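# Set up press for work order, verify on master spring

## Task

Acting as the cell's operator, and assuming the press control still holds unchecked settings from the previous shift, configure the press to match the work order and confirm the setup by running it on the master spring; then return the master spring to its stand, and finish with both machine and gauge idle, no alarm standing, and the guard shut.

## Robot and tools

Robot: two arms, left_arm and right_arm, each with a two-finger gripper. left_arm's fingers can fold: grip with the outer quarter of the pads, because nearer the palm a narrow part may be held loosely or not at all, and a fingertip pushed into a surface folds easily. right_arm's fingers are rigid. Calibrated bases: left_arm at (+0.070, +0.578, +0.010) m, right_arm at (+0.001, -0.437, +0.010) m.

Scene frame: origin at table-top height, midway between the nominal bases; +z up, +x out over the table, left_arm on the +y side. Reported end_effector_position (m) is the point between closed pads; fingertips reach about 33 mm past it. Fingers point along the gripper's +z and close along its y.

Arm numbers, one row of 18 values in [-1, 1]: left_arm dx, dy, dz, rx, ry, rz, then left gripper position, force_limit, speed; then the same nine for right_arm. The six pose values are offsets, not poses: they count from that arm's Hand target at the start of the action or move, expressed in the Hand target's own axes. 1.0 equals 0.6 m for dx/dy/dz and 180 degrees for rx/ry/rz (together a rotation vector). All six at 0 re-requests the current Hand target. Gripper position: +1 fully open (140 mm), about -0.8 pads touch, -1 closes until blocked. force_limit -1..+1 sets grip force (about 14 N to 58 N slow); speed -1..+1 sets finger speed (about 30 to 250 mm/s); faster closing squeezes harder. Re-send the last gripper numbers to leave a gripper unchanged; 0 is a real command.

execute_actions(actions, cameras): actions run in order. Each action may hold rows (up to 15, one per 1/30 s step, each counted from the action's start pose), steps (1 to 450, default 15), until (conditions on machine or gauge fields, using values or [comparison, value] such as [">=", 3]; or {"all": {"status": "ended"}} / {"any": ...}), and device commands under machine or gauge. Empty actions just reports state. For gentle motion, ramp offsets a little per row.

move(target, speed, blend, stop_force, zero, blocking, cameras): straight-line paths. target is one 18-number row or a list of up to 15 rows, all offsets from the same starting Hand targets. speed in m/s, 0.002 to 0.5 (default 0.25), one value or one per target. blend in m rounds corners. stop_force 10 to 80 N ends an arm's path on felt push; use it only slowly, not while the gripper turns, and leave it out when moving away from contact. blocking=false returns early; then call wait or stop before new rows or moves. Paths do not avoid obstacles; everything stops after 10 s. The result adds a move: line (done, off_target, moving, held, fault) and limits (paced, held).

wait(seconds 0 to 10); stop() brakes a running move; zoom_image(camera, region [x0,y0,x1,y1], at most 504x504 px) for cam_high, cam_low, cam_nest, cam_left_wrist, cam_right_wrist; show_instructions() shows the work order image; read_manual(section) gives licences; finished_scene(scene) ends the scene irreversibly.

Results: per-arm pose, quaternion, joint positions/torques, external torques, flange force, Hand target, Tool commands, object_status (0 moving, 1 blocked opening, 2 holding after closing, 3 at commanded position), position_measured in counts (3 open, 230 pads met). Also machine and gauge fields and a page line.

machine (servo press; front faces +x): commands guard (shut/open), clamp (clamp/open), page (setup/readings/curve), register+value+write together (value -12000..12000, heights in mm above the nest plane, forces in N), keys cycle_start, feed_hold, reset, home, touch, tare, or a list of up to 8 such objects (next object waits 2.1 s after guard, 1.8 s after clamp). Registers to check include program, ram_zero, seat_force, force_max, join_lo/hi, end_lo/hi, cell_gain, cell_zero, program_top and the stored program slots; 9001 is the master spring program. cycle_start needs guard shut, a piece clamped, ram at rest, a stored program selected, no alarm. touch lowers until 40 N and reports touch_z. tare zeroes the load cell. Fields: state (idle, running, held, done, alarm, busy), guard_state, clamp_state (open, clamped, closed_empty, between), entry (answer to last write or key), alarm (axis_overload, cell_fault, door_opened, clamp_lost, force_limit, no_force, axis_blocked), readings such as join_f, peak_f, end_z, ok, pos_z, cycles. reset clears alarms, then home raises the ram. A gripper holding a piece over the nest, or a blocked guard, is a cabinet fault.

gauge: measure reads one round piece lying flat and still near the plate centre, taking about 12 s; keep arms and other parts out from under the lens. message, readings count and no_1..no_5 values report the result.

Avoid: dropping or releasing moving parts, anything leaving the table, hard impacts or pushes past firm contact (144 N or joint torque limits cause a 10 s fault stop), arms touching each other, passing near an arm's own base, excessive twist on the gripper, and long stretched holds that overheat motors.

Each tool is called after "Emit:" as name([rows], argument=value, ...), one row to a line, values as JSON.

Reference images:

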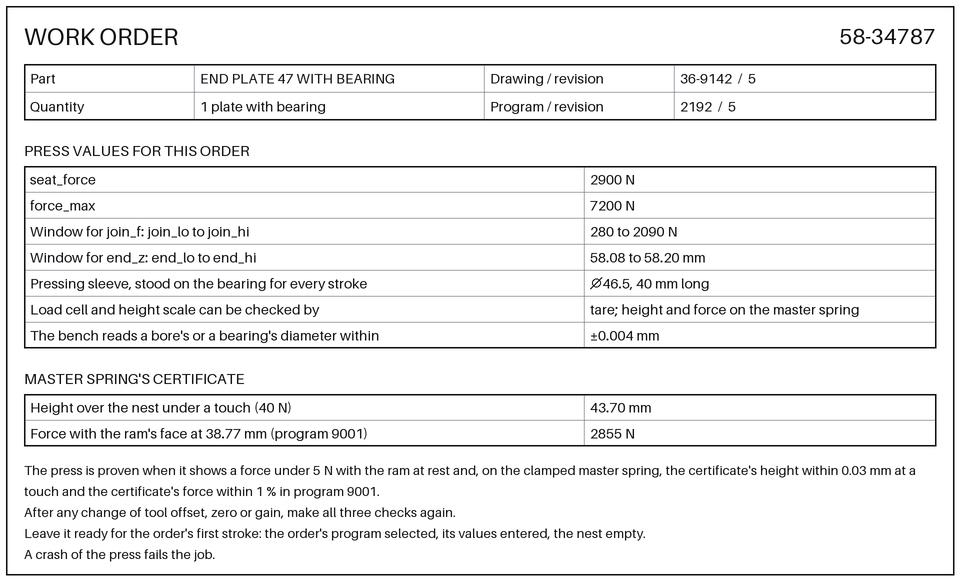

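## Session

Emit:
execute_actions([
  {"machine":[{"guard":"open"},{"clamp":"open"}],"steps":2},
])

Emit:
zoom_image(camera="cam_high", region=[400, 170, 640, 350])

Emit:
zoom_image(camera="cam_low", region=[390, 200, 620, 310])

Scene clock: 0.27 s.
left_arm: end_effector_position=(+0.5129, +0.7054, +0.1357) position_measured=3 object_status=3 end_effector_quat_wxyz=(-0.036, +0.910, -0.393, +0.123) | right_arm: end_effector_position=(+0.3320, -0.6678, +0.3301) position_measured=3 object_status=3 end_effector_quat_wxyz=(+0.033, +0.987, +0.153, -0.036)
Joint positions: left_arm=[0.285 -0.12 2.302 -0.15 0.728 2.763] | right_arm=[-0.626 -0.234 1.994 -0.099 1.389 0.668]
Joint velocities: within noise
Joint torques (N m): left_arm=[2.09 -25.87 -34.4 3.5 -0.64 -0.23] | right_arm=[0.37 -18.75 -40.84 3.95 0.16 -0.43]
External joint torques (N m): left_arm=[-2.02 3.09 -1.12 -0.18 0 0.22] | right_arm=[-0.32 1.64 0.05 0 -0.18 0.44]
Flange force (N): left_arm=[5.9 -4.0 4.7] | right_arm=[2.2 1.9 1.0]
Hand target: left_arm +0.5129, +0.7054, +0.1357; -0.036, +0.910, -0.393, +0.123 | right_arm +0.3320, -0.6678, +0.3301; +0.033, +0.987, +0.153, -0.036
Tool commands: left_gripper/position=+1.0 left_gripper/force_limit=+1.0 left_gripper/speed=+1.0 right_gripper/position=+1.0 right_gripper/force_limit=+1.0 right_gripper/speed=+1.0
machine.setup: program=+4839 ram_zero=+163.024 seat_force=+2900 force_max=+6300 join_lo=+0 join_hi=+12000 end_lo=+56.500 end_hi=+65.500 cell_gain=+1.052 cell_zero=-99 program_revision=+2 program_top=+59.500 stored1_number=+2192 stored1_revision=+5 stored2_number=+4839 stored2_revision=+2 stored3_number=+3239 stored3_revision=+6 stored4_number=+6660 stored4_revision=+3 stored5_number=+9001 stored5_revision=+1
machine: state=idle guard_state=between clamp_state=closed_empty guard_answer=taken clamp_answer=taken page=setup entry=no_entry entries=0 alarm=no_alarm queue=running queue_left=1
gauge: message=nothing_yet readings=0 no_1=0.000 no_2=0.000 no_3=0.000 no_4=0.000 no_5=0.000
camera_calibration:
cam_left_wrist: T_world_to_cam=[[-0.709514, -0.685895, -0.161673, 0.879192], [-0.704517, 0.695522, 0.141084, -0.148354], [0.0156783, 0.214002, -0.976707, 0.115958], [0, 0, 0, 1]] pos_world=[0.517463, 0.681401, 0.276328]
cam_right_wrist: T_world_to_cam=[[0.329223, -0.942798, 0.0523786, -0.747535], [-0.869424, -0.281025, 0.406357, -0.0282841], [-0.368393, -0.179321, -0.912212, 0.444461], [0, 0, 0, 1]] pos_world=[0.385251, -0.633022, 0.456091]

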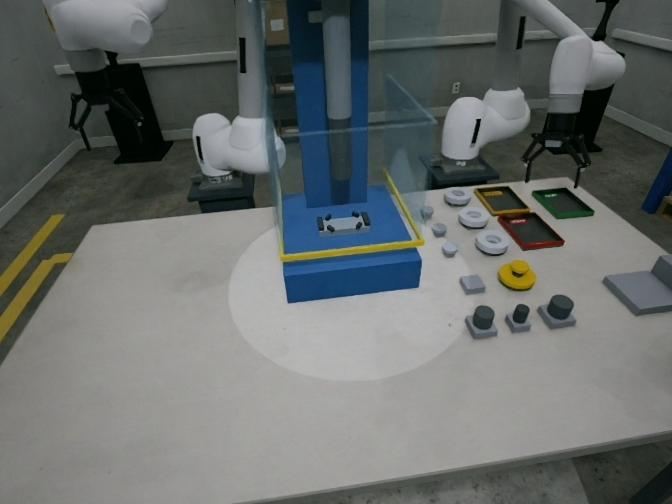

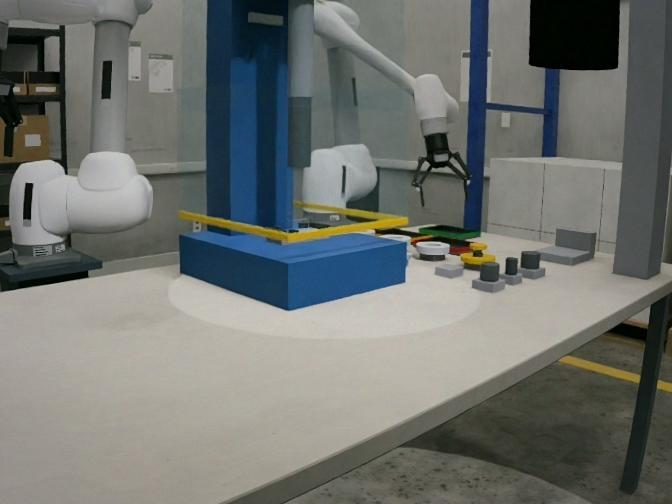

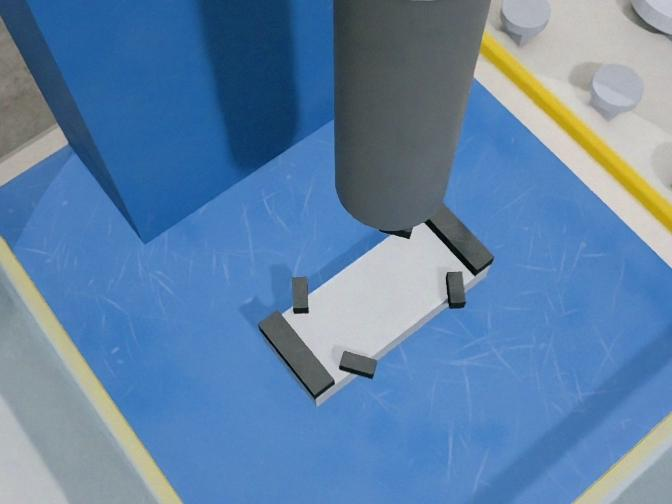

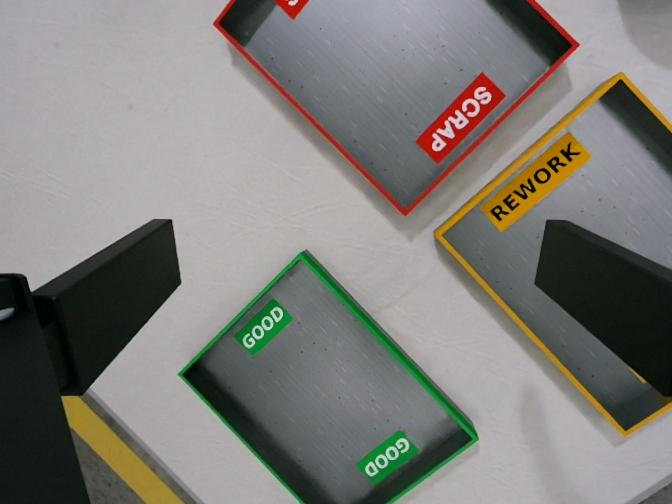

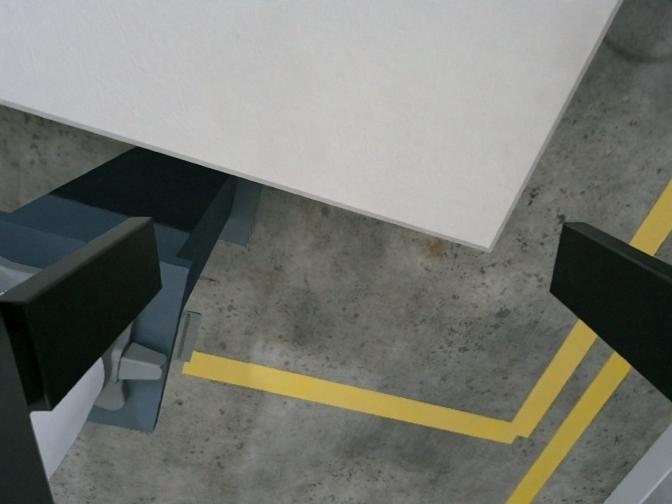

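Scaled by 2.100.

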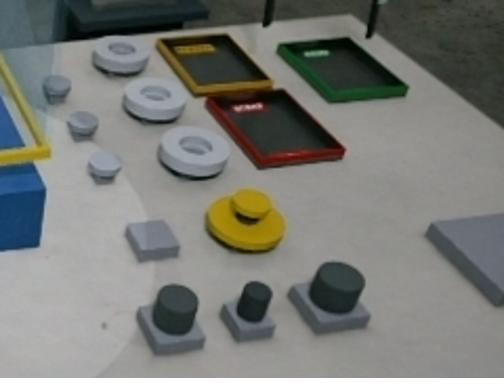

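Scaled by 2.191.

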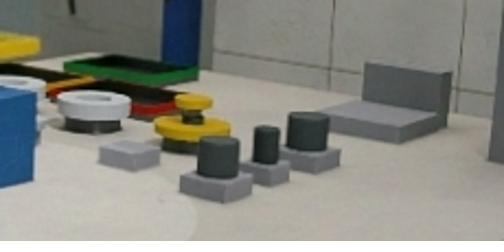

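Emit:
move(target=[0.38,-0.0922,-0.018,-0.0418,0.2695,-0.0343,0,-1,0, 0,0,0,0,0,0,1,1,1], cameras=["cam_left_wrist","cam_high","cam_low"])

Emit:
execute_actions([
  {"machine":[{"register":"program","value":2192,"write":true},{"register":"force_max","value":7200,"write":true},{"register":"join_lo","value":280,"write":true},{"register":"join_hi","value":2090,"write":true},{"register":"end_lo","value":58.08,"write":true},{"register":"end_hi","value":58.20,"write":true},{"register":"seat_force","value":2900,"write":true},{"tare":true}],"steps":60,"until":{"machine":{"queue":["!=","running"]}}},
  {"steps":10},
], cameras=["cam_nest"])

Scene clock: 3.70 s.
left_arm: end_effector_position=(+0.7000, +0.5786, +0.1999) position_measured=129 object_status=3 end_effector_quat_wxyz=(+0.193, +0.799, -0.332, +0.462) | right_arm: end_effector_position=(+0.3320, -0.6678, +0.3301) position_measured=3 object_status=3 end_effector_quat_wxyz=(+0.033, +0.987, +0.153, -0.036)
Joint positions: left_arm=[0.384 0.151 2.244 -1.462 0.93 3.817] | right_arm=[-0.626 -0.234 1.994 -0.099 1.389 0.668]
Joint velocities: within noise
Joint torques (N m): left_arm=[1.96 -45.97 -25.98 -1.18 1.57 -0.24] | right_arm=[0.34 -18.93 -40.76 3.97 0.17 -0.47]
External joint torques (N m): left_arm=[-2 3.15 -0.95 -0.04 -0.02 0.24] | right_arm=[-0.25 1.65 -0.08 -0.01 -0.18 0.47]
Flange force (N): left_arm=[-1.2 -4.0 7.5] | right_arm=[2.5 1.9 0.8]
Hand target: left_arm +0.6999, +0.5786, +0.1997; +0.193, +0.799, -0.332, +0.462 | right_arm +0.3320, -0.6678, +0.3301; +0.033, +0.987, +0.153, -0.036
Off the commanded pose: left_arm 0.000 m, 0 deg | right_arm 0.000 m, 0 deg.
machine.setup: program=+4839 ram_zero=+163.024 seat_force=+2900 force_max=+6300 join_lo=+0 join_hi=+12000 end_lo=+56.500 end_hi=+65.500 cell_gain=+1.052 cell_zero=-99 program_revision=+2 program_top=+59.500 stored1_number=+2192 stored1_revision=+5 stored2_number=+4839 stored2_revision=+2 stored3_number=+3239 stored3_revision=+6 stored4_number=+6660 stored4_revision=+3 stored5_number=+9001 stored5_revision=+1
machine: state=idle guard_state=open clamp_state=open guard_answer=taken clamp_answer=taken page=setup entry=no_entry entries=0 alarm=no_alarm queue=running queue_left=0
gauge: message=nothing_yet readings=0 no_1=0.000 no_2=0.000 no_3=0.000 no_4=0.000 no_5=0.000
move: done
camera_calibration:
cam_left_wrist: T_world_to_cam=[[-0.710974, -0.703218, -0.000584251, 0.914234], [-0.534554, 0.54099, -0.649293, 0.191077], [0.45691, -0.461318, -0.760538, 0.241564], [0, 0, 0, 1]] pos_world=[0.641765, 0.650973, 0.308318]
Images, in order (width x height): cam_high 672x504, cam_low 672x504, cam_left_wrist 672x504.

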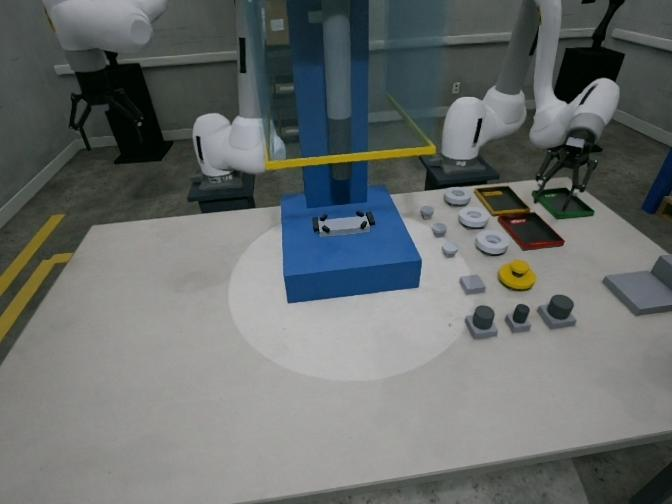

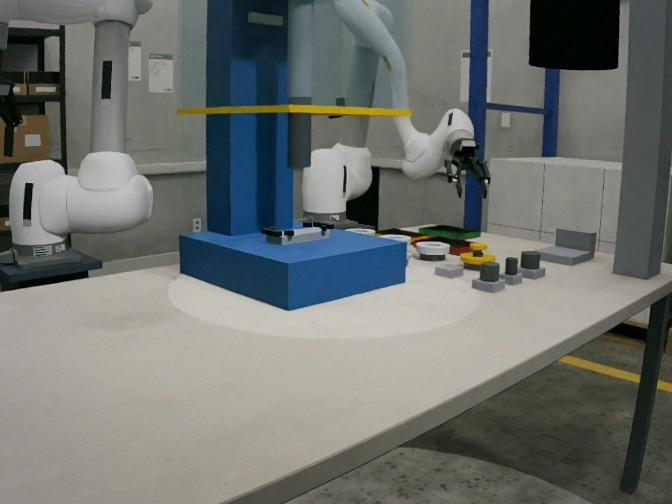

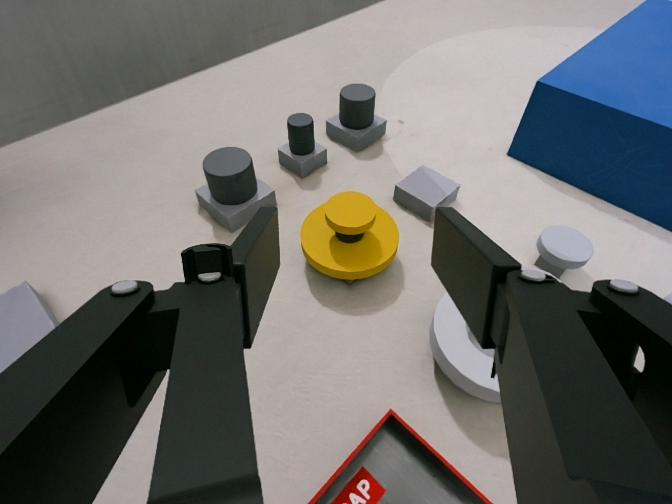

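Scene clock: 5.87 s.
left_arm: end_effector_position=(+0.6999, +0.5786, +0.1997) position_measured=129 object_status=3 end_effector_quat_wxyz=(+0.193, +0.799, -0.332, +0.462) | right_arm: end_effector_position=(+0.3320, -0.6678, +0.3301) position_measured=3 object_status=3 end_effector_quat_wxyz=(+0.033, +0.987, +0.153, -0.036)
Joint positions: left_arm=[0.384 0.151 2.244 -1.462 0.93 3.817] | right_arm=[-0.626 -0.234 1.994 -0.099 1.389 0.668]
Joint velocities: within noise
Joint torques (N m): left_arm=[2.22 -46.33 -25.93 -1.06 1.59 -0.17] | right_arm=[0.04 -18.9 -40.7 3.94 0.21 -0.45]
External joint torques (N m): left_arm=[-2.17 3.5 -1.02 -0.15 -0.05 0.17] | right_arm=[0.02 1.65 -0.15 0.02 -0.22 0.45]
External joint torques at the end of the 1st action: left_arm=[-2.35 3.1 -0.75 -0.11 0.03 0.19] | right_arm=[-0.41 2.08 -0.08 -0.02 -0.17 0.47]
Flange force (N): left_arm=[-1.3 -4.3 8.3] | right_arm=[3.1 1.7 0.7]
Flange force at the end of the 1st action (N): left_arm=[-1.0 -3.3 8.0] | right_arm=[2.7 2.7 0.9]
Hand target: left_arm +0.6999, +0.5786, +0.1997; +0.193, +0.799, -0.332, +0.462 | right_arm +0.3320, -0.6678, +0.3301; +0.033, +0.987, +0.153, -0.036
Tool commands: left_gripper/position=+0.0 left_gripper/force_limit=-1.0 left_gripper/speed=+0.0 right_gripper/position=+1.0 right_gripper/force_limit=+1.0 right_gripper/speed=+1.0
Off the commanded pose: left_arm 0.000 m, 0 deg | right_arm 0.000 m, 0 deg.
machine.setup: program=+2192 ram_zero=+163.024 seat_force=+2900 force_max=+7200 join_lo=+280 join_hi=+2090 end_lo=+58.080 end_hi=+58.200 cell_gain=+1.052 cell_zero=-99 program_revision=+5 program_top=+58.200 stored1_number=+2192 stored1_revision=+5 stored2_number=+4839 stored2_revision=+2 stored3_number=+3239 stored3_revision=+6 stored4_number=+6660 stored4_revision=+3 stored5_number=+9001 stored5_revision=+1
machine: state=idle guard_state=open clamp_state=open guard_answer=taken clamp_answer=taken page=setup entry=taken entries=8 alarm=no_alarm queue=done queue_left=0
gauge: message=nothing_yet readings=0 no_1=0.000 no_2=0.000 no_3=0.000 no_4=0.000 no_5=0.000
Images, in order (width x height): cam_nest 672x504.

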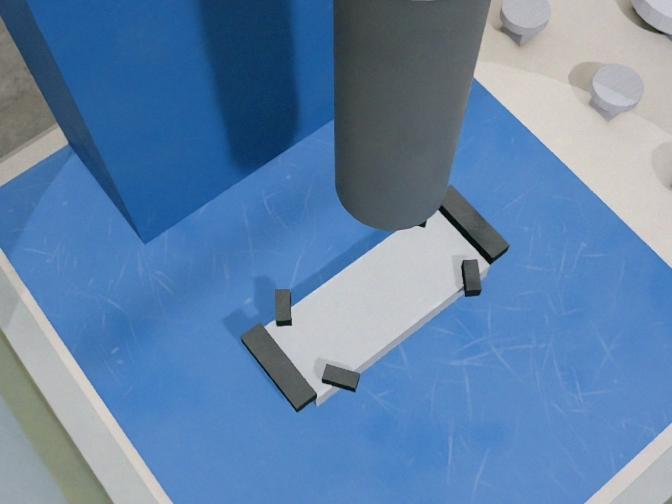

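Emit:
move(target=[-0.0553,0.0058,0.2693,0,0,0,0,-1,0, 0,0,0,0,0,0,1,1,1], speed=0.15, cameras=["cam_low","cam_left_wrist"])

Scene clock: 7.90 s.
left_arm: end_effector_position=(+0.7843, +0.4883, +0.0905) position_measured=129 object_status=3 end_effector_quat_wxyz=(+0.193, +0.799, -0.332, +0.462) | right_arm: end_effector_position=(+0.3320, -0.6678, +0.3301) position_measured=3 object_status=3 end_effector_quat_wxyz=(+0.033, +0.987, +0.153, -0.036)
Joint positions: left_arm=[0.164 0.391 2.211 -1.821 0.812 4.099] | right_arm=[-0.626 -0.234 1.994 -0.099 1.389 0.668]
Joint velocities: within noise
Joint torques (N m): left_arm=[2.27 -63.79 -19.11 -1.54 2.04 -0.19] | right_arm=[0.25 -19.07 -40.74 3.96 0.18 -0.47]
External joint torques (N m): left_arm=[-2.23 3.59 -0.66 -0.04 -0.01 0.19] | right_arm=[-0.1 1.56 -0.16 0.01 -0.19 0.47]
Flange force (N): left_arm=[-2.7 -1.4 8.5] | right_arm=[2.8 1.7 0.6]
Hand target: left_arm +0.7843, +0.4883, +0.0905; +0.193, +0.799, -0.332, +0.462 | right_arm +0.3320, -0.6678, +0.3301; +0.033, +0.987, +0.153, -0.036
Off the commanded pose: left_arm 0.000 m, 0 deg | right_arm 0.000 m, 0 deg.
machine.setup: program=+2192 ram_zero=+163.024 seat_force=+2900 force_max=+7200 join_lo=+280 join_hi=+2090 end_lo=+58.080 end_hi=+58.200 cell_gain=+1.052 cell_zero=-99 program_revision=+5 program_top=+58.200 stored1_number=+2192 stored1_revision=+5 stored2_number=+4839 stored2_revision=+2 stored3_number=+3239 stored3_revision=+6 stored4_number=+6660 stored4_revision=+3 stored5_number=+9001 stored5_revision=+1
machine: state=idle guard_state=open clamp_state=open guard_answer=taken clamp_answer=taken page=setup entry=taken entries=8 alarm=no_alarm queue=done queue_left=0
gauge: message=nothing_yet readings=0 no_1=0.000 no_2=0.000 no_3=0.000 no_4=0.000 no_5=0.000
move: done
camera_calibration:
cam_left_wrist: T_world_to_cam=[[-0.710952, -0.70324, -0.000304722, 0.910544], [-0.534745, 0.540891, -0.649218, 0.214158], [0.456721, -0.461401, -0.760602, 0.0783683], [0, 0, 0, 1]] pos_world=[0.726081, 0.560654, 0.19892]
Images, in order (width x height): cam_low 672x504, cam_left_wrist 672x504.

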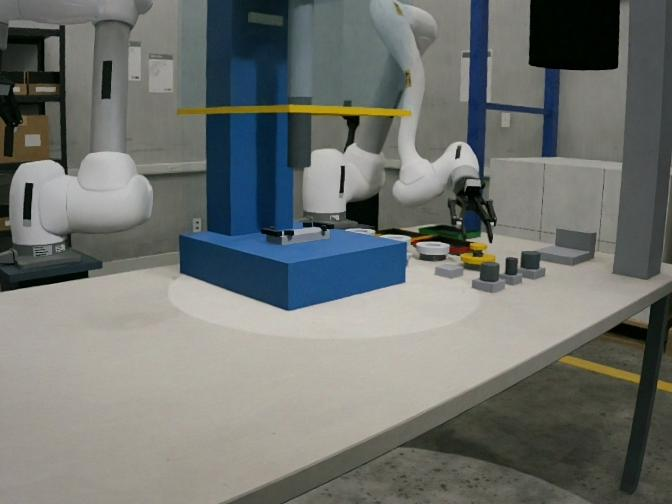

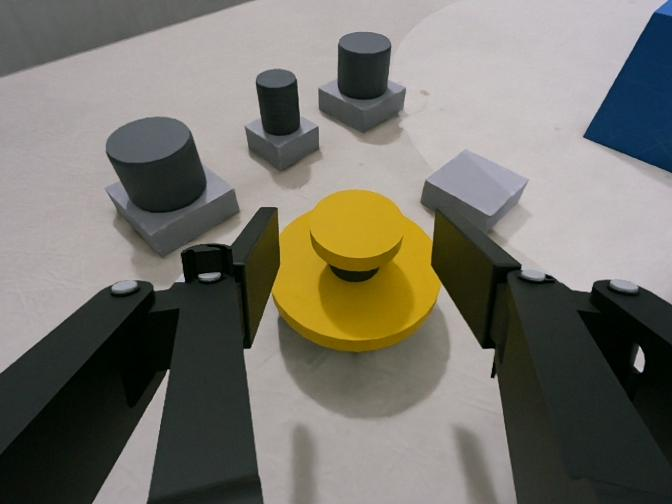

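Emit:
move([
  [-0.0014,0,0.0505,0,0,0,0,-1,0, 0,0,0,0,0,0,1,1,1],
  [-0.0014,0,0.0505,0,0,0,-1,0.1,-1, 0,0,0,0,0,0,1,1,1],
], speed=0.07, cameras=["cam_left_wrist"])

Emit:
wait(seconds=0.6, cameras=["cam_low"])

Scene clock: 10.20 s.
left_arm: end_effector_position=(+0.8025, +0.4699, +0.0746) position_measured=162 object_status=0 end_effector_quat_wxyz=(+0.193, +0.799, -0.332, +0.462) | right_arm: end_effector_position=(+0.3320, -0.6678, +0.3301) position_measured=3 object_status=3 end_effector_quat_wxyz=(+0.033, +0.987, +0.153, -0.036)
Joint positions: left_arm=[0.125 0.433 2.189 -1.878 0.798 4.133] | right_arm=[-0.626 -0.234 1.994 -0.099 1.389 0.668]
Joint velocities: within noise
Joint torques (N m): left_arm=[0.2 -60.59 -17.02 -0.99 0.33 -0.11] | right_arm=[0.13 -18.84 -40.91 3.98 0.16 -0.45]
External joint torques (N m): left_arm=[-0.27 -3.01 -2.17 -0.65 1.74 0.11] | right_arm=[-0.2 1.62 0.09 -0.02 -0.17 0.45]
Flange force (N): left_arm=[2.9 0.1 -1.4] | right_arm=[2.4 1.7 1.0]
Hand target: left_arm +0.8025, +0.4699, +0.0746; +0.193, +0.799, -0.332, +0.462 | right_arm +0.3320, -0.6678, +0.3301; +0.033, +0.987, +0.153, -0.036
Off the commanded pose: left_arm 0.000 m, 0 deg | right_arm 0.000 m, 0 deg.
machine.setup: program=+2192 ram_zero=+163.024 seat_force=+2900 force_max=+7200 join_lo=+280 join_hi=+2090 end_lo=+58.080 end_hi=+58.200 cell_gain=+1.052 cell_zero=-99 program_revision=+5 program_top=+58.200 stored1_number=+2192 stored1_revision=+5 stored2_number=+4839 stored2_revision=+2 stored3_number=+3239 stored3_revision=+6 stored4_number=+6660 stored4_revision=+3 stored5_number=+9001 stored5_revision=+1
machine: state=idle guard_state=open clamp_state=open guard_answer=taken clamp_answer=taken page=setup entry=taken entries=8 alarm=no_alarm queue=done queue_left=0
gauge: message=nothing_yet readings=0 no_1=0.000 no_2=0.000 no_3=0.000 no_4=0.000 no_5=0.000
move: done
camera_calibration:
cam_left_wrist: T_world_to_cam=[[-0.710964, -0.703228, -0.000242923, 0.910541], [-0.534781, 0.540888, -0.649191, 0.223552], [0.456661, -0.461422, -0.760625, 0.0495603], [0, 0, 0, 1]] pos_world=[0.744281, 0.54227, 0.183046]
Images, in order (width x height): cam_left_wrist 672x504.

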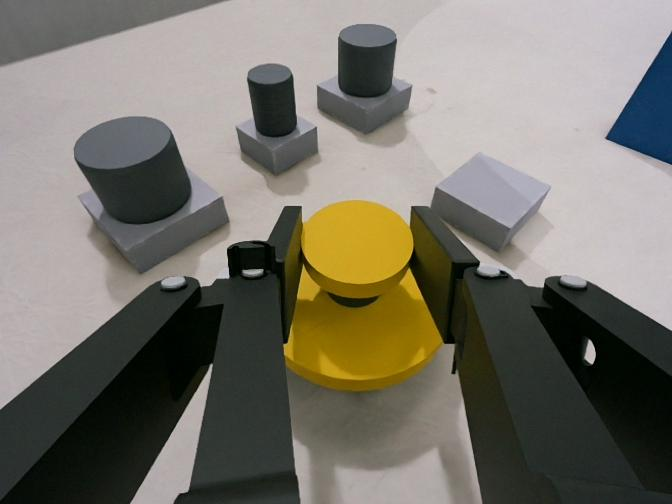

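Scene clock: 10.80 s.
left_arm: end_effector_position=(+0.8025, +0.4699, +0.0746) position_measured=162 object_status=2 end_effector_quat_wxyz=(+0.193, +0.799, -0.332, +0.462) | right_arm: end_effector_position=(+0.3320, -0.6678, +0.3301) position_measured=3 object_status=3 end_effector_quat_wxyz=(+0.033, +0.987, +0.153, -0.036)
Joint positions: left_arm=[0.125 0.433 2.189 -1.878 0.798 4.133] | right_arm=[-0.626 -0.234 1.994 -0.099 1.389 0.668]
Joint velocities: within noise
Joint torques (N m): left_arm=[0.34 -61.01 -17.24 -1 0.49 -0.16] | right_arm=[0.23 -19.07 -40.75 3.98 0.17 -0.43]
External joint torques (N m): left_arm=[-0.39 -2.57 -1.99 -0.63 1.59 0.16] | right_arm=[-0.15 1.95 -0.05 -0.02 -0.18 0.43]
Flange force (N): left_arm=[2.3 0.3 -0.8] | right_arm=[3.0 2.2 0.9]
Hand target: left_arm +0.8025, +0.4699, +0.0746; +0.193, +0.799, -0.332, +0.462 | right_arm +0.3320, -0.6678, +0.3301; +0.033, +0.987, +0.153, -0.036
Tool commands: left_gripper/position=-1.0 left_gripper/force_limit=+0.1 left_gripper/speed=-1.0 right_gripper/position=+1.0 right_gripper/force_limit=+1.0 right_gripper/speed=+1.0
Off the commanded pose: left_arm 0.000 m, 0 deg | right_arm 0.000 m, 0 deg.
machine.setup: program=+2192 ram_zero=+163.024 seat_force=+2900 force_max=+7200 join_lo=+280 join_hi=+2090 end_lo=+58.080 end_hi=+58.200 cell_gain=+1.052 cell_zero=-99 program_revision=+5 program_top=+58.200 stored1_number=+2192 stored1_revision=+5 stored2_number=+4839 stored2_revision=+2 stored3_number=+3239 stored3_revision=+6 stored4_number=+6660 stored4_revision=+3 stored5_number=+9001 stored5_revision=+1
machine: state=idle guard_state=open clamp_state=open guard_answer=taken clamp_answer=taken page=setup entry=taken entries=8 alarm=no_alarm queue=done queue_left=0
gauge: message=nothing_yet readings=0 no_1=0.000 no_2=0.000 no_3=0.000 no_4=0.000 no_5=0.000
wait: 0.60 s
Images, in order (width x height): cam_low 672x504.

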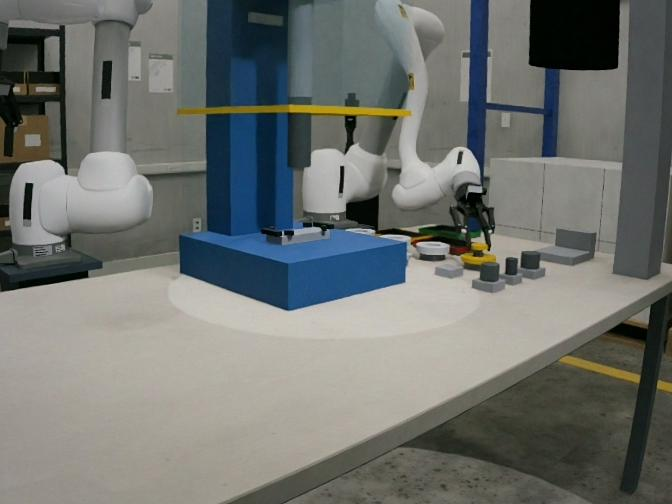

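Emit:
move([
  [0.0433,0,-0.025,0,0,0,-1,0.1,-1, 0,0,0,0,0,0,1,1,1],
  [0.144,0,-0.083,0,0,0,-1,0.1,-1, 0,0,0,0,0,0,1,1,1],
  [0.3294,0.7665,0.1355,-0.2165,0,0.125,-1,0.1,-1, 0,0,0,0,0,0,1,1,1],
  [0.2947,0.7665,0.1555,-0.2165,0,0.125,-1,0.1,-1, 0,0,0,0,0,0,1,1,1],
], speed=[0.06,0.2,0.25,0.1], blend=[0.01,0.04,0.01,0], cameras=["cam_nest","cam_low","cam_left_wrist"])

Emit:
zoom_image(camera="cam_nest", region=[210, 130, 540, 430])

Emit:
zoom_image(camera="cam_low", region=[250, 180, 350, 260])

Scene clock: 15.03 s.
left_arm: end_effector_position=(+0.5955, +0.0261, +0.1825) position_measured=162 object_status=2 end_effector_quat_wxyz=(+0.355, +0.611, -0.613, +0.354) | right_arm: end_effector_position=(+0.3320, -0.6678, +0.3301) position_measured=3 object_status=3 end_effector_quat_wxyz=(+0.033, +0.987, +0.153, -0.036)
Joint positions: left_arm=[-0.514 0.327 2.046 -1.523 0.854 3.784] | right_arm=[-0.626 -0.234 1.994 -0.099 1.389 0.668]
Joint velocities: within noise
Joint torques (N m): left_arm=[2.51 -71.25 -30.91 -2.58 2.87 -0.19] | right_arm=[0.06 -19.09 -40.9 3.98 0.21 -0.47]
External joint torques (N m): left_arm=[-2.47 9.28 3.03 1.23 -1.39 0.18] | right_arm=[0.07 1.59 0.03 -0.03 -0.22 0.47]
Flange force (N): left_arm=[-7.5 -3.6 12.0] | right_arm=[3.0 1.3 0.9]
Hand target: left_arm +0.5955, +0.0261, +0.1824; +0.355, +0.611, -0.613, +0.354 | right_arm +0.3320, -0.6678, +0.3301; +0.033, +0.987, +0.153, -0.036
Off the commanded pose: left_arm 0.000 m, 0 deg | right_arm 0.000 m, 0 deg.
machine.setup: program=+2192 ram_zero=+163.024 seat_force=+2900 force_max=+7200 join_lo=+280 join_hi=+2090 end_lo=+58.080 end_hi=+58.200 cell_gain=+1.052 cell_zero=-99 program_revision=+5 program_top=+58.200 stored1_number=+2192 stored1_revision=+5 stored2_number=+4839 stored2_revision=+2 stored3_number=+3239 stored3_revision=+6 stored4_number=+6660 stored4_revision=+3 stored5_number=+9001 stored5_revision=+1
machine: state=idle guard_state=open clamp_state=open guard_answer=taken clamp_answer=taken page=setup entry=taken entries=8 alarm=no_alarm queue=done queue_left=0
gauge: message=nothing_yet readings=0 no_1=0.000 no_2=0.000 no_3=0.000 no_4=0.000 no_5=0.000
move: done; blend cut to 0.0349 m at target 2
camera_calibration:
cam_left_wrist: T_world_to_cam=[[-0.999983, 0.0054236, -0.00235446, 0.60527], [0.00565221, 0.760005, -0.649893, 0.0954961], [-0.00173536, -0.649895, -0.760022, 0.299105], [0, 0, 0, 1]] pos_world=[0.605239, 0.118527, 0.290814]
Images, in order (width x height): cam_low 672x504, cam_nest 672x504, cam_left_wrist 672x504.

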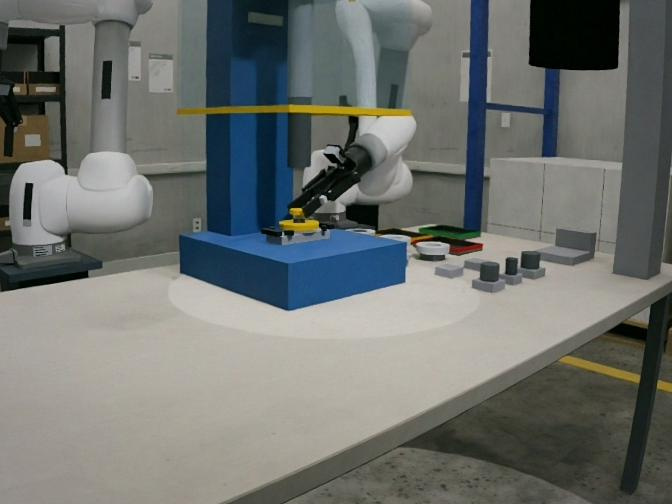

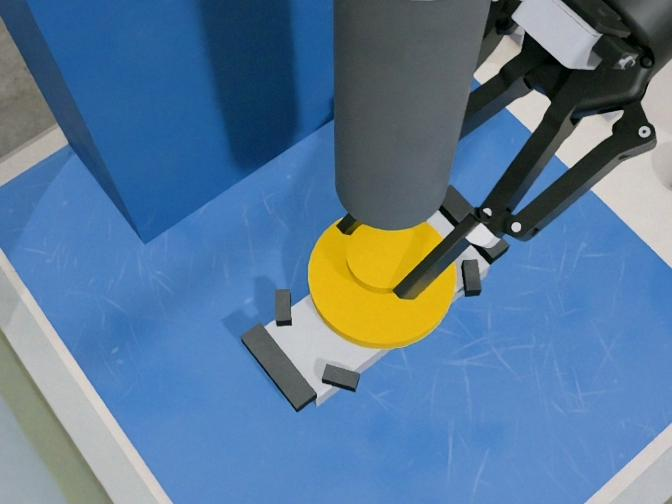

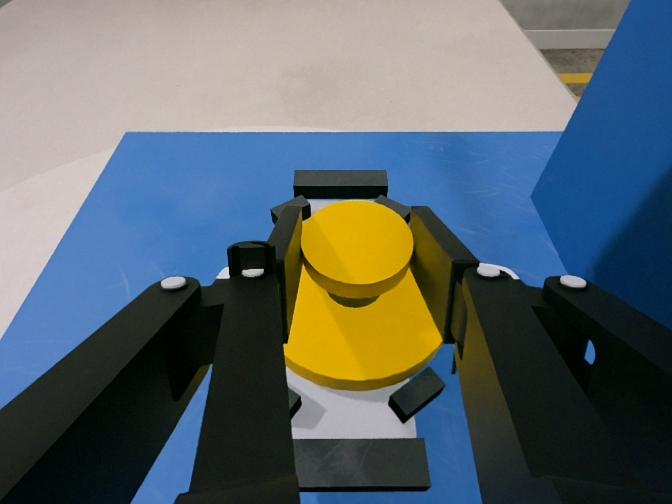

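Scaled by 1.527.

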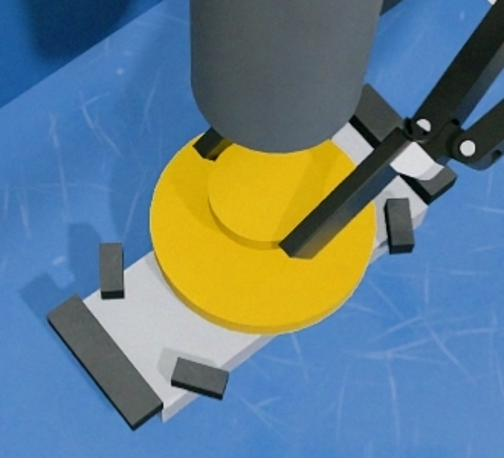

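Scaled by 5.040.

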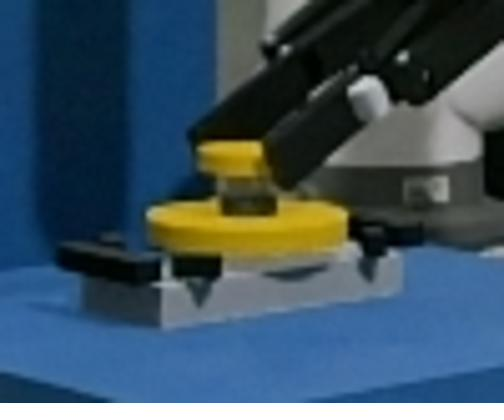

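Emit:
move(target=[-0.0016,-0.0075,0.0105,0,0,0,-1,0.1,-1, 0,0,0,0,0,0,1,1,1], speed=0.05, cameras=[])

Emit:
move(target=[-0.03,0,0.0173,0,0,0,-1,0.1,-1, 0,0,0,0,0,0,1,1,1], speed=0.01, stop_force=12, cameras=["cam_nest","cam_low","cam_left_wrist"])

Emit:
zoom_image(camera="cam_nest", region=[210, 130, 540, 430])

Emit:
zoom_image(camera="cam_low", region=[250, 180, 350, 260])

Scene clock: 16.40 s.
left_arm: end_effector_position=(+0.6000, +0.0211, +0.1785) position_measured=162 object_status=2 end_effector_quat_wxyz=(+0.355, +0.611, -0.613, +0.354) | right_arm: end_effector_position=(+0.3320, -0.6678, +0.3301) position_measured=3 object_status=3 end_effector_quat_wxyz=(+0.033, +0.987, +0.153, -0.036)
Joint positions: left_arm=[-0.518 0.34 2.036 -1.528 0.852 3.789] | right_arm=[-0.626 -0.234 1.994 -0.099 1.389 0.668]
Joint velocities: within noise
Joint torques (N m): left_arm=[2.96 -72.36 -30.83 -2.6 2.95 -0.2] | right_arm=[0.32 -18.92 -40.75 3.97 0.19 -0.48]
External joint torques (N m): left_arm=[-2.83 9.18 3.03 1.26 -1.46 0.2] | right_arm=[-0.2 2.15 0.01 -0.01 -0.22 0.48]
Flange force (N): left_arm=[-7.1 -3.0 12.2] | right_arm=[3.2 2.4 1.1]
Hand target: left_arm +0.5999, +0.0211, +0.1785; +0.355, +0.611, -0.613, +0.354 | right_arm +0.3320, -0.6678, +0.3301; +0.033, +0.987, +0.153, -0.036
Off the commanded pose: left_arm 0.000 m, 0 deg | right_arm 0.000 m, 0 deg.
machine.setup: program=+2192 ram_zero=+163.024 seat_force=+2900 force_max=+7200 join_lo=+280 join_hi=+2090 end_lo=+58.080 end_hi=+58.200 cell_gain=+1.052 cell_zero=-99 program_revision=+5 program_top=+58.200 stored1_number=+2192 stored1_revision=+5 stored2_number=+4839 stored2_revision=+2 stored3_number=+3239 stored3_revision=+6 stored4_number=+6660 stored4_revision=+3 stored5_number=+9001 stored5_revision=+1
machine: state=idle guard_state=open clamp_state=open guard_answer=taken clamp_answer=taken page=setup entry=taken entries=8 alarm=no_alarm queue=done queue_left=0
gauge: message=nothing_yet readings=0 no_1=0.000 no_2=0.000 no_3=0.000 no_4=0.000 no_5=0.000
move: done
No camera images: "cameras" was empty.

Scene clock: 17.57 s.
left_arm: end_effector_position=(+0.6000, +0.0210, +0.1727) position_measured=162 object_status=2 end_effector_quat_wxyz=(+0.355, +0.611, -0.613, +0.354) | right_arm: end_effector_position=(+0.3320, -0.6678, +0.3301) position_measured=3 object_status=3 end_effector_quat_wxyz=(+0.033, +0.987, +0.153, -0.036)
Joint positions: left_arm=[-0.518 0.348 2.039 -1.538 0.851 3.804] | right_arm=[-0.626 -0.234 1.994 -0.099 1.389 0.668]
Joint velocities: within noise
Joint torques (N m): left_arm=[0 -56.73 -23.08 0.08 -1.42 0.07] | right_arm=[0.23 -18.95 -40.73 3.99 0.23 -0.45]
External joint torques (N m): left_arm=[0.12 -6.86 -4.34 -1.44 2.93 -0.07] | right_arm=[-0.28 2.16 -0.02 -0.05 -0.24 0.45]
Flange force (N): left_arm=[7.2 -0.1 -6.5] | right_arm=[3.0 2.6 1.1]
Hand target: left_arm +0.6000, +0.0210, +0.1727; +0.355, +0.611, -0.613, +0.354 (not the last commanded pose) | right_arm +0.3320, -0.6678, +0.3301; +0.033, +0.987, +0.153, -0.036
Off the commanded pose: left_arm 0.015 m, 0 deg | right_arm 0.000 m, 0 deg.
machine.setup: program=+2192 ram_zero=+163.024 seat_force=+2900 force_max=+7200 join_lo=+280 join_hi=+2090 end_lo=+58.080 end_hi=+58.200 cell_gain=+1.052 cell_zero=-99 program_revision=+5 program_top=+58.200 stored1_number=+2192 stored1_revision=+5 stored2_number=+4839 stored2_revision=+2 stored3_number=+3239 stored3_revision=+6 stored4_number=+6660 stored4_revision=+3 stored5_number=+9001 stored5_revision=+1
machine: state=idle guard_state=open clamp_state=open guard_answer=taken clamp_answer=taken page=setup entry=taken entries=8 alarm=no_alarm queue=done queue_left=0
gauge: message=nothing_yet readings=0 no_1=0.000 no_2=0.000 no_3=0.000 no_4=0.000 no_5=0.000
move: contact (left_arm)
camera_calibration:
cam_left_wrist: T_world_to_cam=[[-0.999983, 0.0053137, -0.00247521, 0.609857], [0.00564673, 0.759829, -0.650099, 0.0930243], [-0.00157369, -0.650102, -0.759846, 0.288257], [0, 0, 0, 1]] pos_world=[0.609775, 0.113473, 0.281015]
Images, in order (width x height): cam_low 672x504, cam_nest 672x504, cam_left_wrist 672x504.

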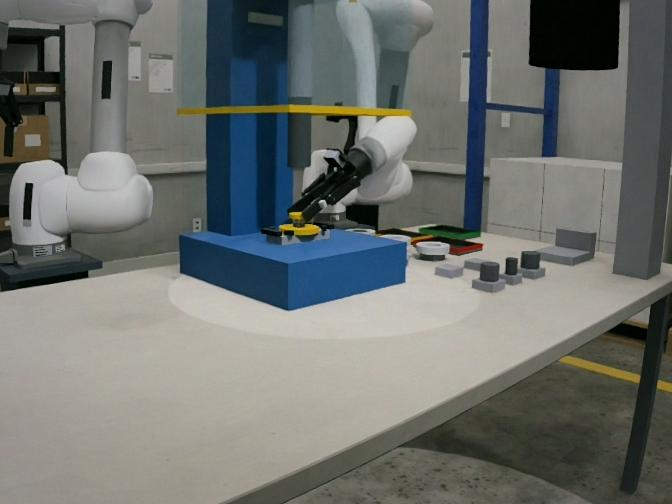

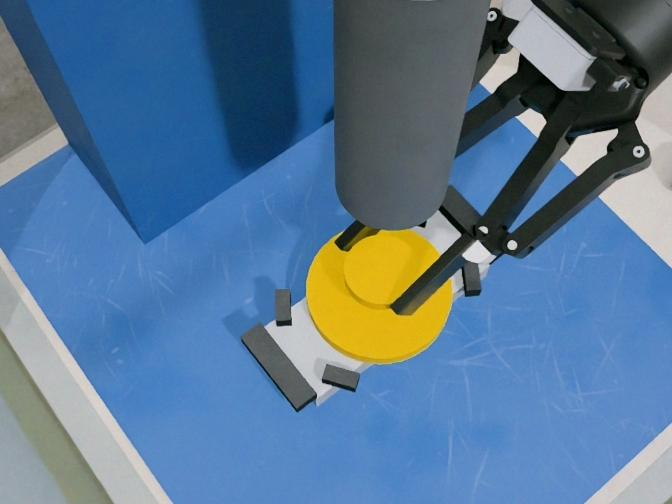

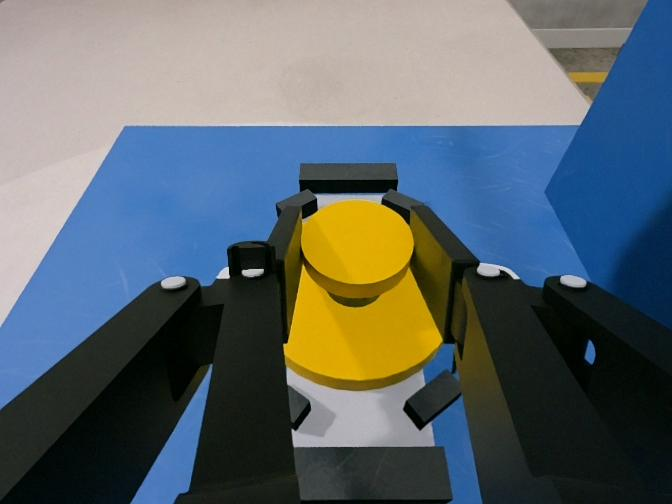

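Scaled by 1.527.

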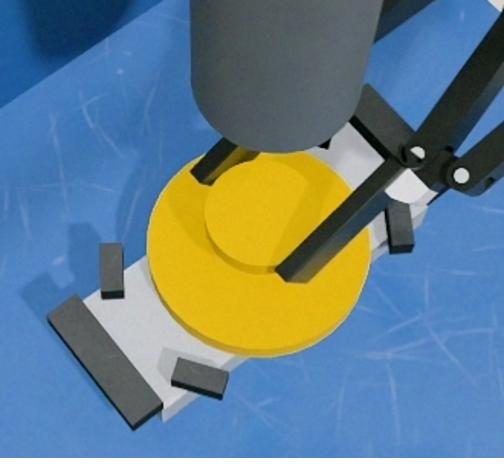

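Scaled by 5.040.

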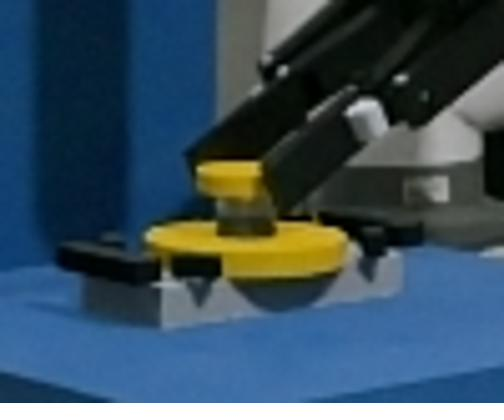

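Emit:
move([
  [0,0,0,0,0,0,0,0,-1, 0,0,0,0,0,0,1,1,1],
  [0,0,-0.167,0,0,0,0,0,-1, 0,0,0,0,0,0,1,1,1],
  [-0.137,0,-0.45,0,0,0,0,0,-1, 0,0,0,0,0,0,1,1,1],
], speed=[0.05,0.1,0.25], blend=[0,0.05,0], cameras=["cam_nest"])

Emit:
execute_actions([
  {"machine":[{"clamp":"clamp"},{"guard":"shut"},{"register":"program","value":9001,"write":true,"page":"readings"},{"touch":true}],"steps":450,"until":{"machine":{"queue":["!=","running"]}}},
  {"steps":450,"until":{"machine":{"queue":["!=","running"]}}},
], cameras=["cam_nest"])

Scene clock: 21.00 s.
left_arm: end_effector_position=(+0.6009, +0.2961, +0.2357) position_measured=129 object_status=3 end_effector_quat_wxyz=(+0.355, +0.611, -0.613, +0.354) | right_arm: end_effector_position=(+0.3320, -0.6678, +0.3301) position_measured=3 object_status=3 end_effector_quat_wxyz=(+0.033, +0.987, +0.153, -0.036)
Joint positions: left_arm=[-0.044 0.183 2.114 -1.194 1.2 3.784] | right_arm=[-0.626 -0.234 1.994 -0.099 1.389 0.668]
Joint velocities: within noise
Joint torques (N m): left_arm=[2.18 -51.94 -28.83 -0.49 1.49 -0.19] | right_arm=[0.59 -18.82 -40.61 4 0.15 -0.43]
External joint torques (N m): left_arm=[-2.32 3.18 -0.61 -0.15 -0.01 0.19] | right_arm=[-0.59 1.95 -0.17 -0.04 -0.17 0.44]
Flange force (N): left_arm=[-1.3 -5.3 5.8] | right_arm=[2.2 3.0 0.8]
Hand target: left_arm +0.6009, +0.2961, +0.2356; +0.355, +0.611, -0.613, +0.354 | right_arm +0.3320, -0.6678, +0.3301; +0.033, +0.987, +0.153, -0.036
Off the commanded pose: left_arm 0.000 m, 0 deg | right_arm 0.000 m, 0 deg.
machine.setup: program=+2192 ram_zero=+163.024 seat_force=+2900 force_max=+7200 join_lo=+280 join_hi=+2090 end_lo=+58.080 end_hi=+58.200 cell_gain=+1.052 cell_zero=-99 program_revision=+5 program_top=+58.200 stored1_number=+2192 stored1_revision=+5 stored2_number=+4839 stored2_revision=+2 stored3_number=+3239 stored3_revision=+6 stored4_number=+6660 stored4_revision=+3 stored5_number=+9001 stored5_revision=+1
machine: state=idle guard_state=open clamp_state=open guard_answer=taken clamp_answer=taken page=setup entry=taken entries=8 alarm=no_alarm queue=done queue_left=0
gauge: message=nothing_yet readings=0 no_1=0.000 no_2=0.000 no_3=0.000 no_4=0.000 no_5=0.000
move: done
Images, in order (width x height): cam_nest 672x504.

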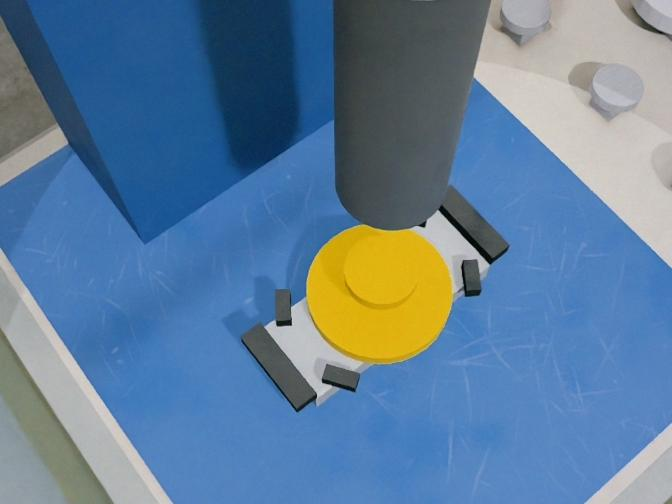

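Scene clock: 35.83 s.
left_arm: end_effector_position=(+0.6009, +0.2961, +0.2356) position_measured=129 object_status=3 end_effector_quat_wxyz=(+0.355, +0.611, -0.613, +0.354) | right_arm: end_effector_position=(+0.3320, -0.6678, +0.3301) position_measured=3 object_status=3 end_effector_quat_wxyz=(+0.033, +0.987, +0.153, -0.036)
Joint positions: left_arm=[-0.044 0.184 2.114 -1.194 1.2 3.784] | right_arm=[-0.626 -0.234 1.994 -0.099 1.389 0.668]
Joint velocities: within noise
Joint torques (N m): left_arm=[2.41 -52.26 -28.44 -0.45 1.52 -0.17] | right_arm=[0.41 -18.58 -40.75 3.98 0.18 -0.44]
External joint torques (N m): left_arm=[-2.5 3.46 -1.09 -0.19 -0.04 0.17] | right_arm=[-0.51 1.7 0 -0.05 -0.2 0.45]
External joint torques at the end of the 1st action: left_arm=[-2.23 3.22 -0.77 -0.09 -0.01 0.19] | right_arm=[-0.07 1.89 0.01 -0.01 -0.15 0.5]
Flange force (N): left_arm=[-1.1 -6.5 6.1] | right_arm=[2.0 2.3 1.0]
Flange force at the end of the 1st action (N): left_arm=[-1.3 -5.6 5.5] | right_arm=[3.1 1.8 0.9]
Hand target: left_arm +0.6009, +0.2961, +0.2356; +0.355, +0.611, -0.613, +0.354 | right_arm +0.3320, -0.6678, +0.3301; +0.033, +0.987, +0.153, -0.036
Tool commands: left_gripper/position=+0.0 left_gripper/force_limit=+0.0 left_gripper/speed=-1.0 right_gripper/position=+1.0 right_gripper/force_limit=+1.0 right_gripper/speed=+1.0
Off the commanded pose: left_arm 0.000 m, 0 deg | right_arm 0.000 m, 0 deg.
machine.readings: force=+0 touch_z=+44.435 join_f=+0 peak_f=+0 end_z=+0.000 ok=+0 pos_z=+156.976 cycles=+0
machine: state=idle guard_state=shut clamp_state=clamped guard_answer=taken clamp_answer=taken page=readings entry=taken entries=10 alarm=no_alarm queue=done queue_left=0
gauge: message=nothing_yet readings=0 no_1=0.000 no_2=0.000 no_3=0.000 no_4=0.000 no_5=0.000
Images, in order (width x height): cam_nest 672x504.

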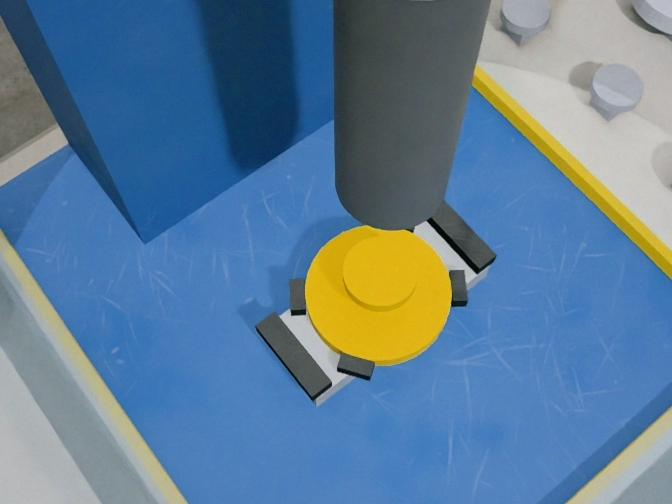

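Emit:
execute_actions([
  {"machine":[{"register":"ram_zero","value":163.759,"write":true},{"cycle_start":true}],"steps":450,"until":{"machine":{"queue":["!=","running"],"state":["!=","running"]}}},
], cameras=[])

Scene clock: 40.67 s.
left_arm: end_effector_position=(+0.6009, +0.2961, +0.2356) position_measured=129 object_status=3 end_effector_quat_wxyz=(+0.355, +0.611, -0.613, +0.354) | right_arm: end_effector_position=(+0.3320, -0.6678, +0.3301) position_measured=3 object_status=3 end_effector_quat_wxyz=(+0.033, +0.987, +0.153, -0.036)
Joint positions: left_arm=[-0.044 0.184 2.114 -1.194 1.2 3.784] | right_arm=[-0.626 -0.234 1.994 -0.099 1.389 0.668]
Joint velocities: within noise
Joint torques (N m): left_arm=[1.9 -52.23 -28.59 -0.45 1.5 -0.21] | right_arm=[0.3 -18.75 -40.71 3.97 0.21 -0.45]
External joint torques (N m): left_arm=[-1.87 3.37 -1.06 -0.18 -0.02 0.21] | right_arm=[-0.42 2.04 -0.07 -0.03 -0.23 0.45]
Flange force (N): left_arm=[-1.7 -6.4 5.0] | right_arm=[2.6 2.7 1.0]
Hand target: left_arm +0.6009, +0.2961, +0.2356; +0.355, +0.611, -0.613, +0.354 | right_arm +0.3320, -0.6678, +0.3301; +0.033, +0.987, +0.153, -0.036
Tool commands: left_gripper/position=+0.0 left_gripper/force_limit=+0.0 left_gripper/speed=-1.0 right_gripper/position=+1.0 right_gripper/force_limit=+1.0 right_gripper/speed=+1.0
Off the commanded pose: left_arm 0.000 m, 0 deg | right_arm 0.000 m, 0 deg.
machine.readings: force=+0 touch_z=+44.435 join_f=+5930 peak_f=+6306 end_z=+38.768 ok=+0 pos_z=+156.241 cycles=+1
machine: state=done guard_state=shut clamp_state=clamped guard_answer=taken clamp_answer=taken page=readings entry=taken entries=12 alarm=no_alarm queue=done queue_left=0
gauge: message=nothing_yet readings=0 no_1=0.000 no_2=0.000 no_3=0.000 no_4=0.000 no_5=0.000
No camera images: "cameras" was empty.

Emit:
execute_actions([
  {"machine":[{"register":"ram_zero","value":163.72,"write":true},{"register":"cell_gain","value":0.4728,"write":true},{"tare":true},{"touch":true},{"cycle_start":true}],"steps":450,"until":{"machine":{"queue":["!=","running"],"state":["!=","running"]}}},
  {"steps":450,"until":{"machine":{"queue":["!=","running"],"state":["!=","running"]}}},
], cameras=[])

Scene clock: 56.40 s.
left_arm: end_effector_position=(+0.6009, +0.2961, +0.2356) position_measured=129 object_status=3 end_effector_quat_wxyz=(+0.355, +0.611, -0.613, +0.354) | right_arm: end_effector_position=(+0.3320, -0.6678, +0.3301) position_measured=3 object_status=3 end_effector_quat_wxyz=(+0.033, +0.987, +0.153, -0.036)
Joint positions: left_arm=[-0.044 0.184 2.114 -1.194 1.2 3.784] | right_arm=[-0.626 -0.234 1.994 -0.099 1.389 0.668]
Joint velocities: within noise
Joint torques (N m): left_arm=[2.2 -52.16 -28.52 -0.52 1.52 -0.18] | right_arm=[0.28 -18.77 -40.8 3.95 0.16 -0.42]
External joint torques (N m): left_arm=[-2.12 3.32 -0.92 -0.1 -0.04 0.18] | right_arm=[-0.32 1.78 -0.02 0 -0.18 0.42]
External joint torques at the end of the 1st action: left_arm=[-2.52 3.26 -0.93 -0.17 -0.01 0.22] | right_arm=[-0.3 2.08 -0.06 -0.02 -0.18 0.45]
Flange force (N): left_arm=[-1.4 -6.1 5.4] | right_arm=[2.4 2.2 0.9]
Flange force at the end of the 1st action (N): left_arm=[-1.0 -5.9 6.0] | right_arm=[2.9 2.6 0.9]
Hand target: left_arm +0.6009, +0.2961, +0.2356; +0.355, +0.611, -0.613, +0.354 | right_arm +0.3320, -0.6678, +0.3301; +0.033, +0.987, +0.153, -0.036
Tool commands: left_gripper/position=+0.0 left_gripper/force_limit=+0.0 left_gripper/speed=-1.0 right_gripper/position=+1.0 right_gripper/force_limit=+1.0 right_gripper/speed=+1.0
Off the commanded pose: left_arm 0.000 m, 0 deg | right_arm 0.000 m, 0 deg.
machine.readings: force=+0 touch_z=+43.689 join_f=+2687 peak_f=+2852 end_z=+38.768 ok=+0 pos_z=+156.280 cycles=+2
machine: state=done guard_state=shut clamp_state=clamped guard_answer=taken clamp_answer=taken page=readings entry=taken entries=17 alarm=no_alarm queue=done queue_left=0
gauge: message=nothing_yet readings=0 no_1=0.000 no_2=0.000 no_3=0.000 no_4=0.000 no_5=0.000
No camera images: "cameras" was empty.


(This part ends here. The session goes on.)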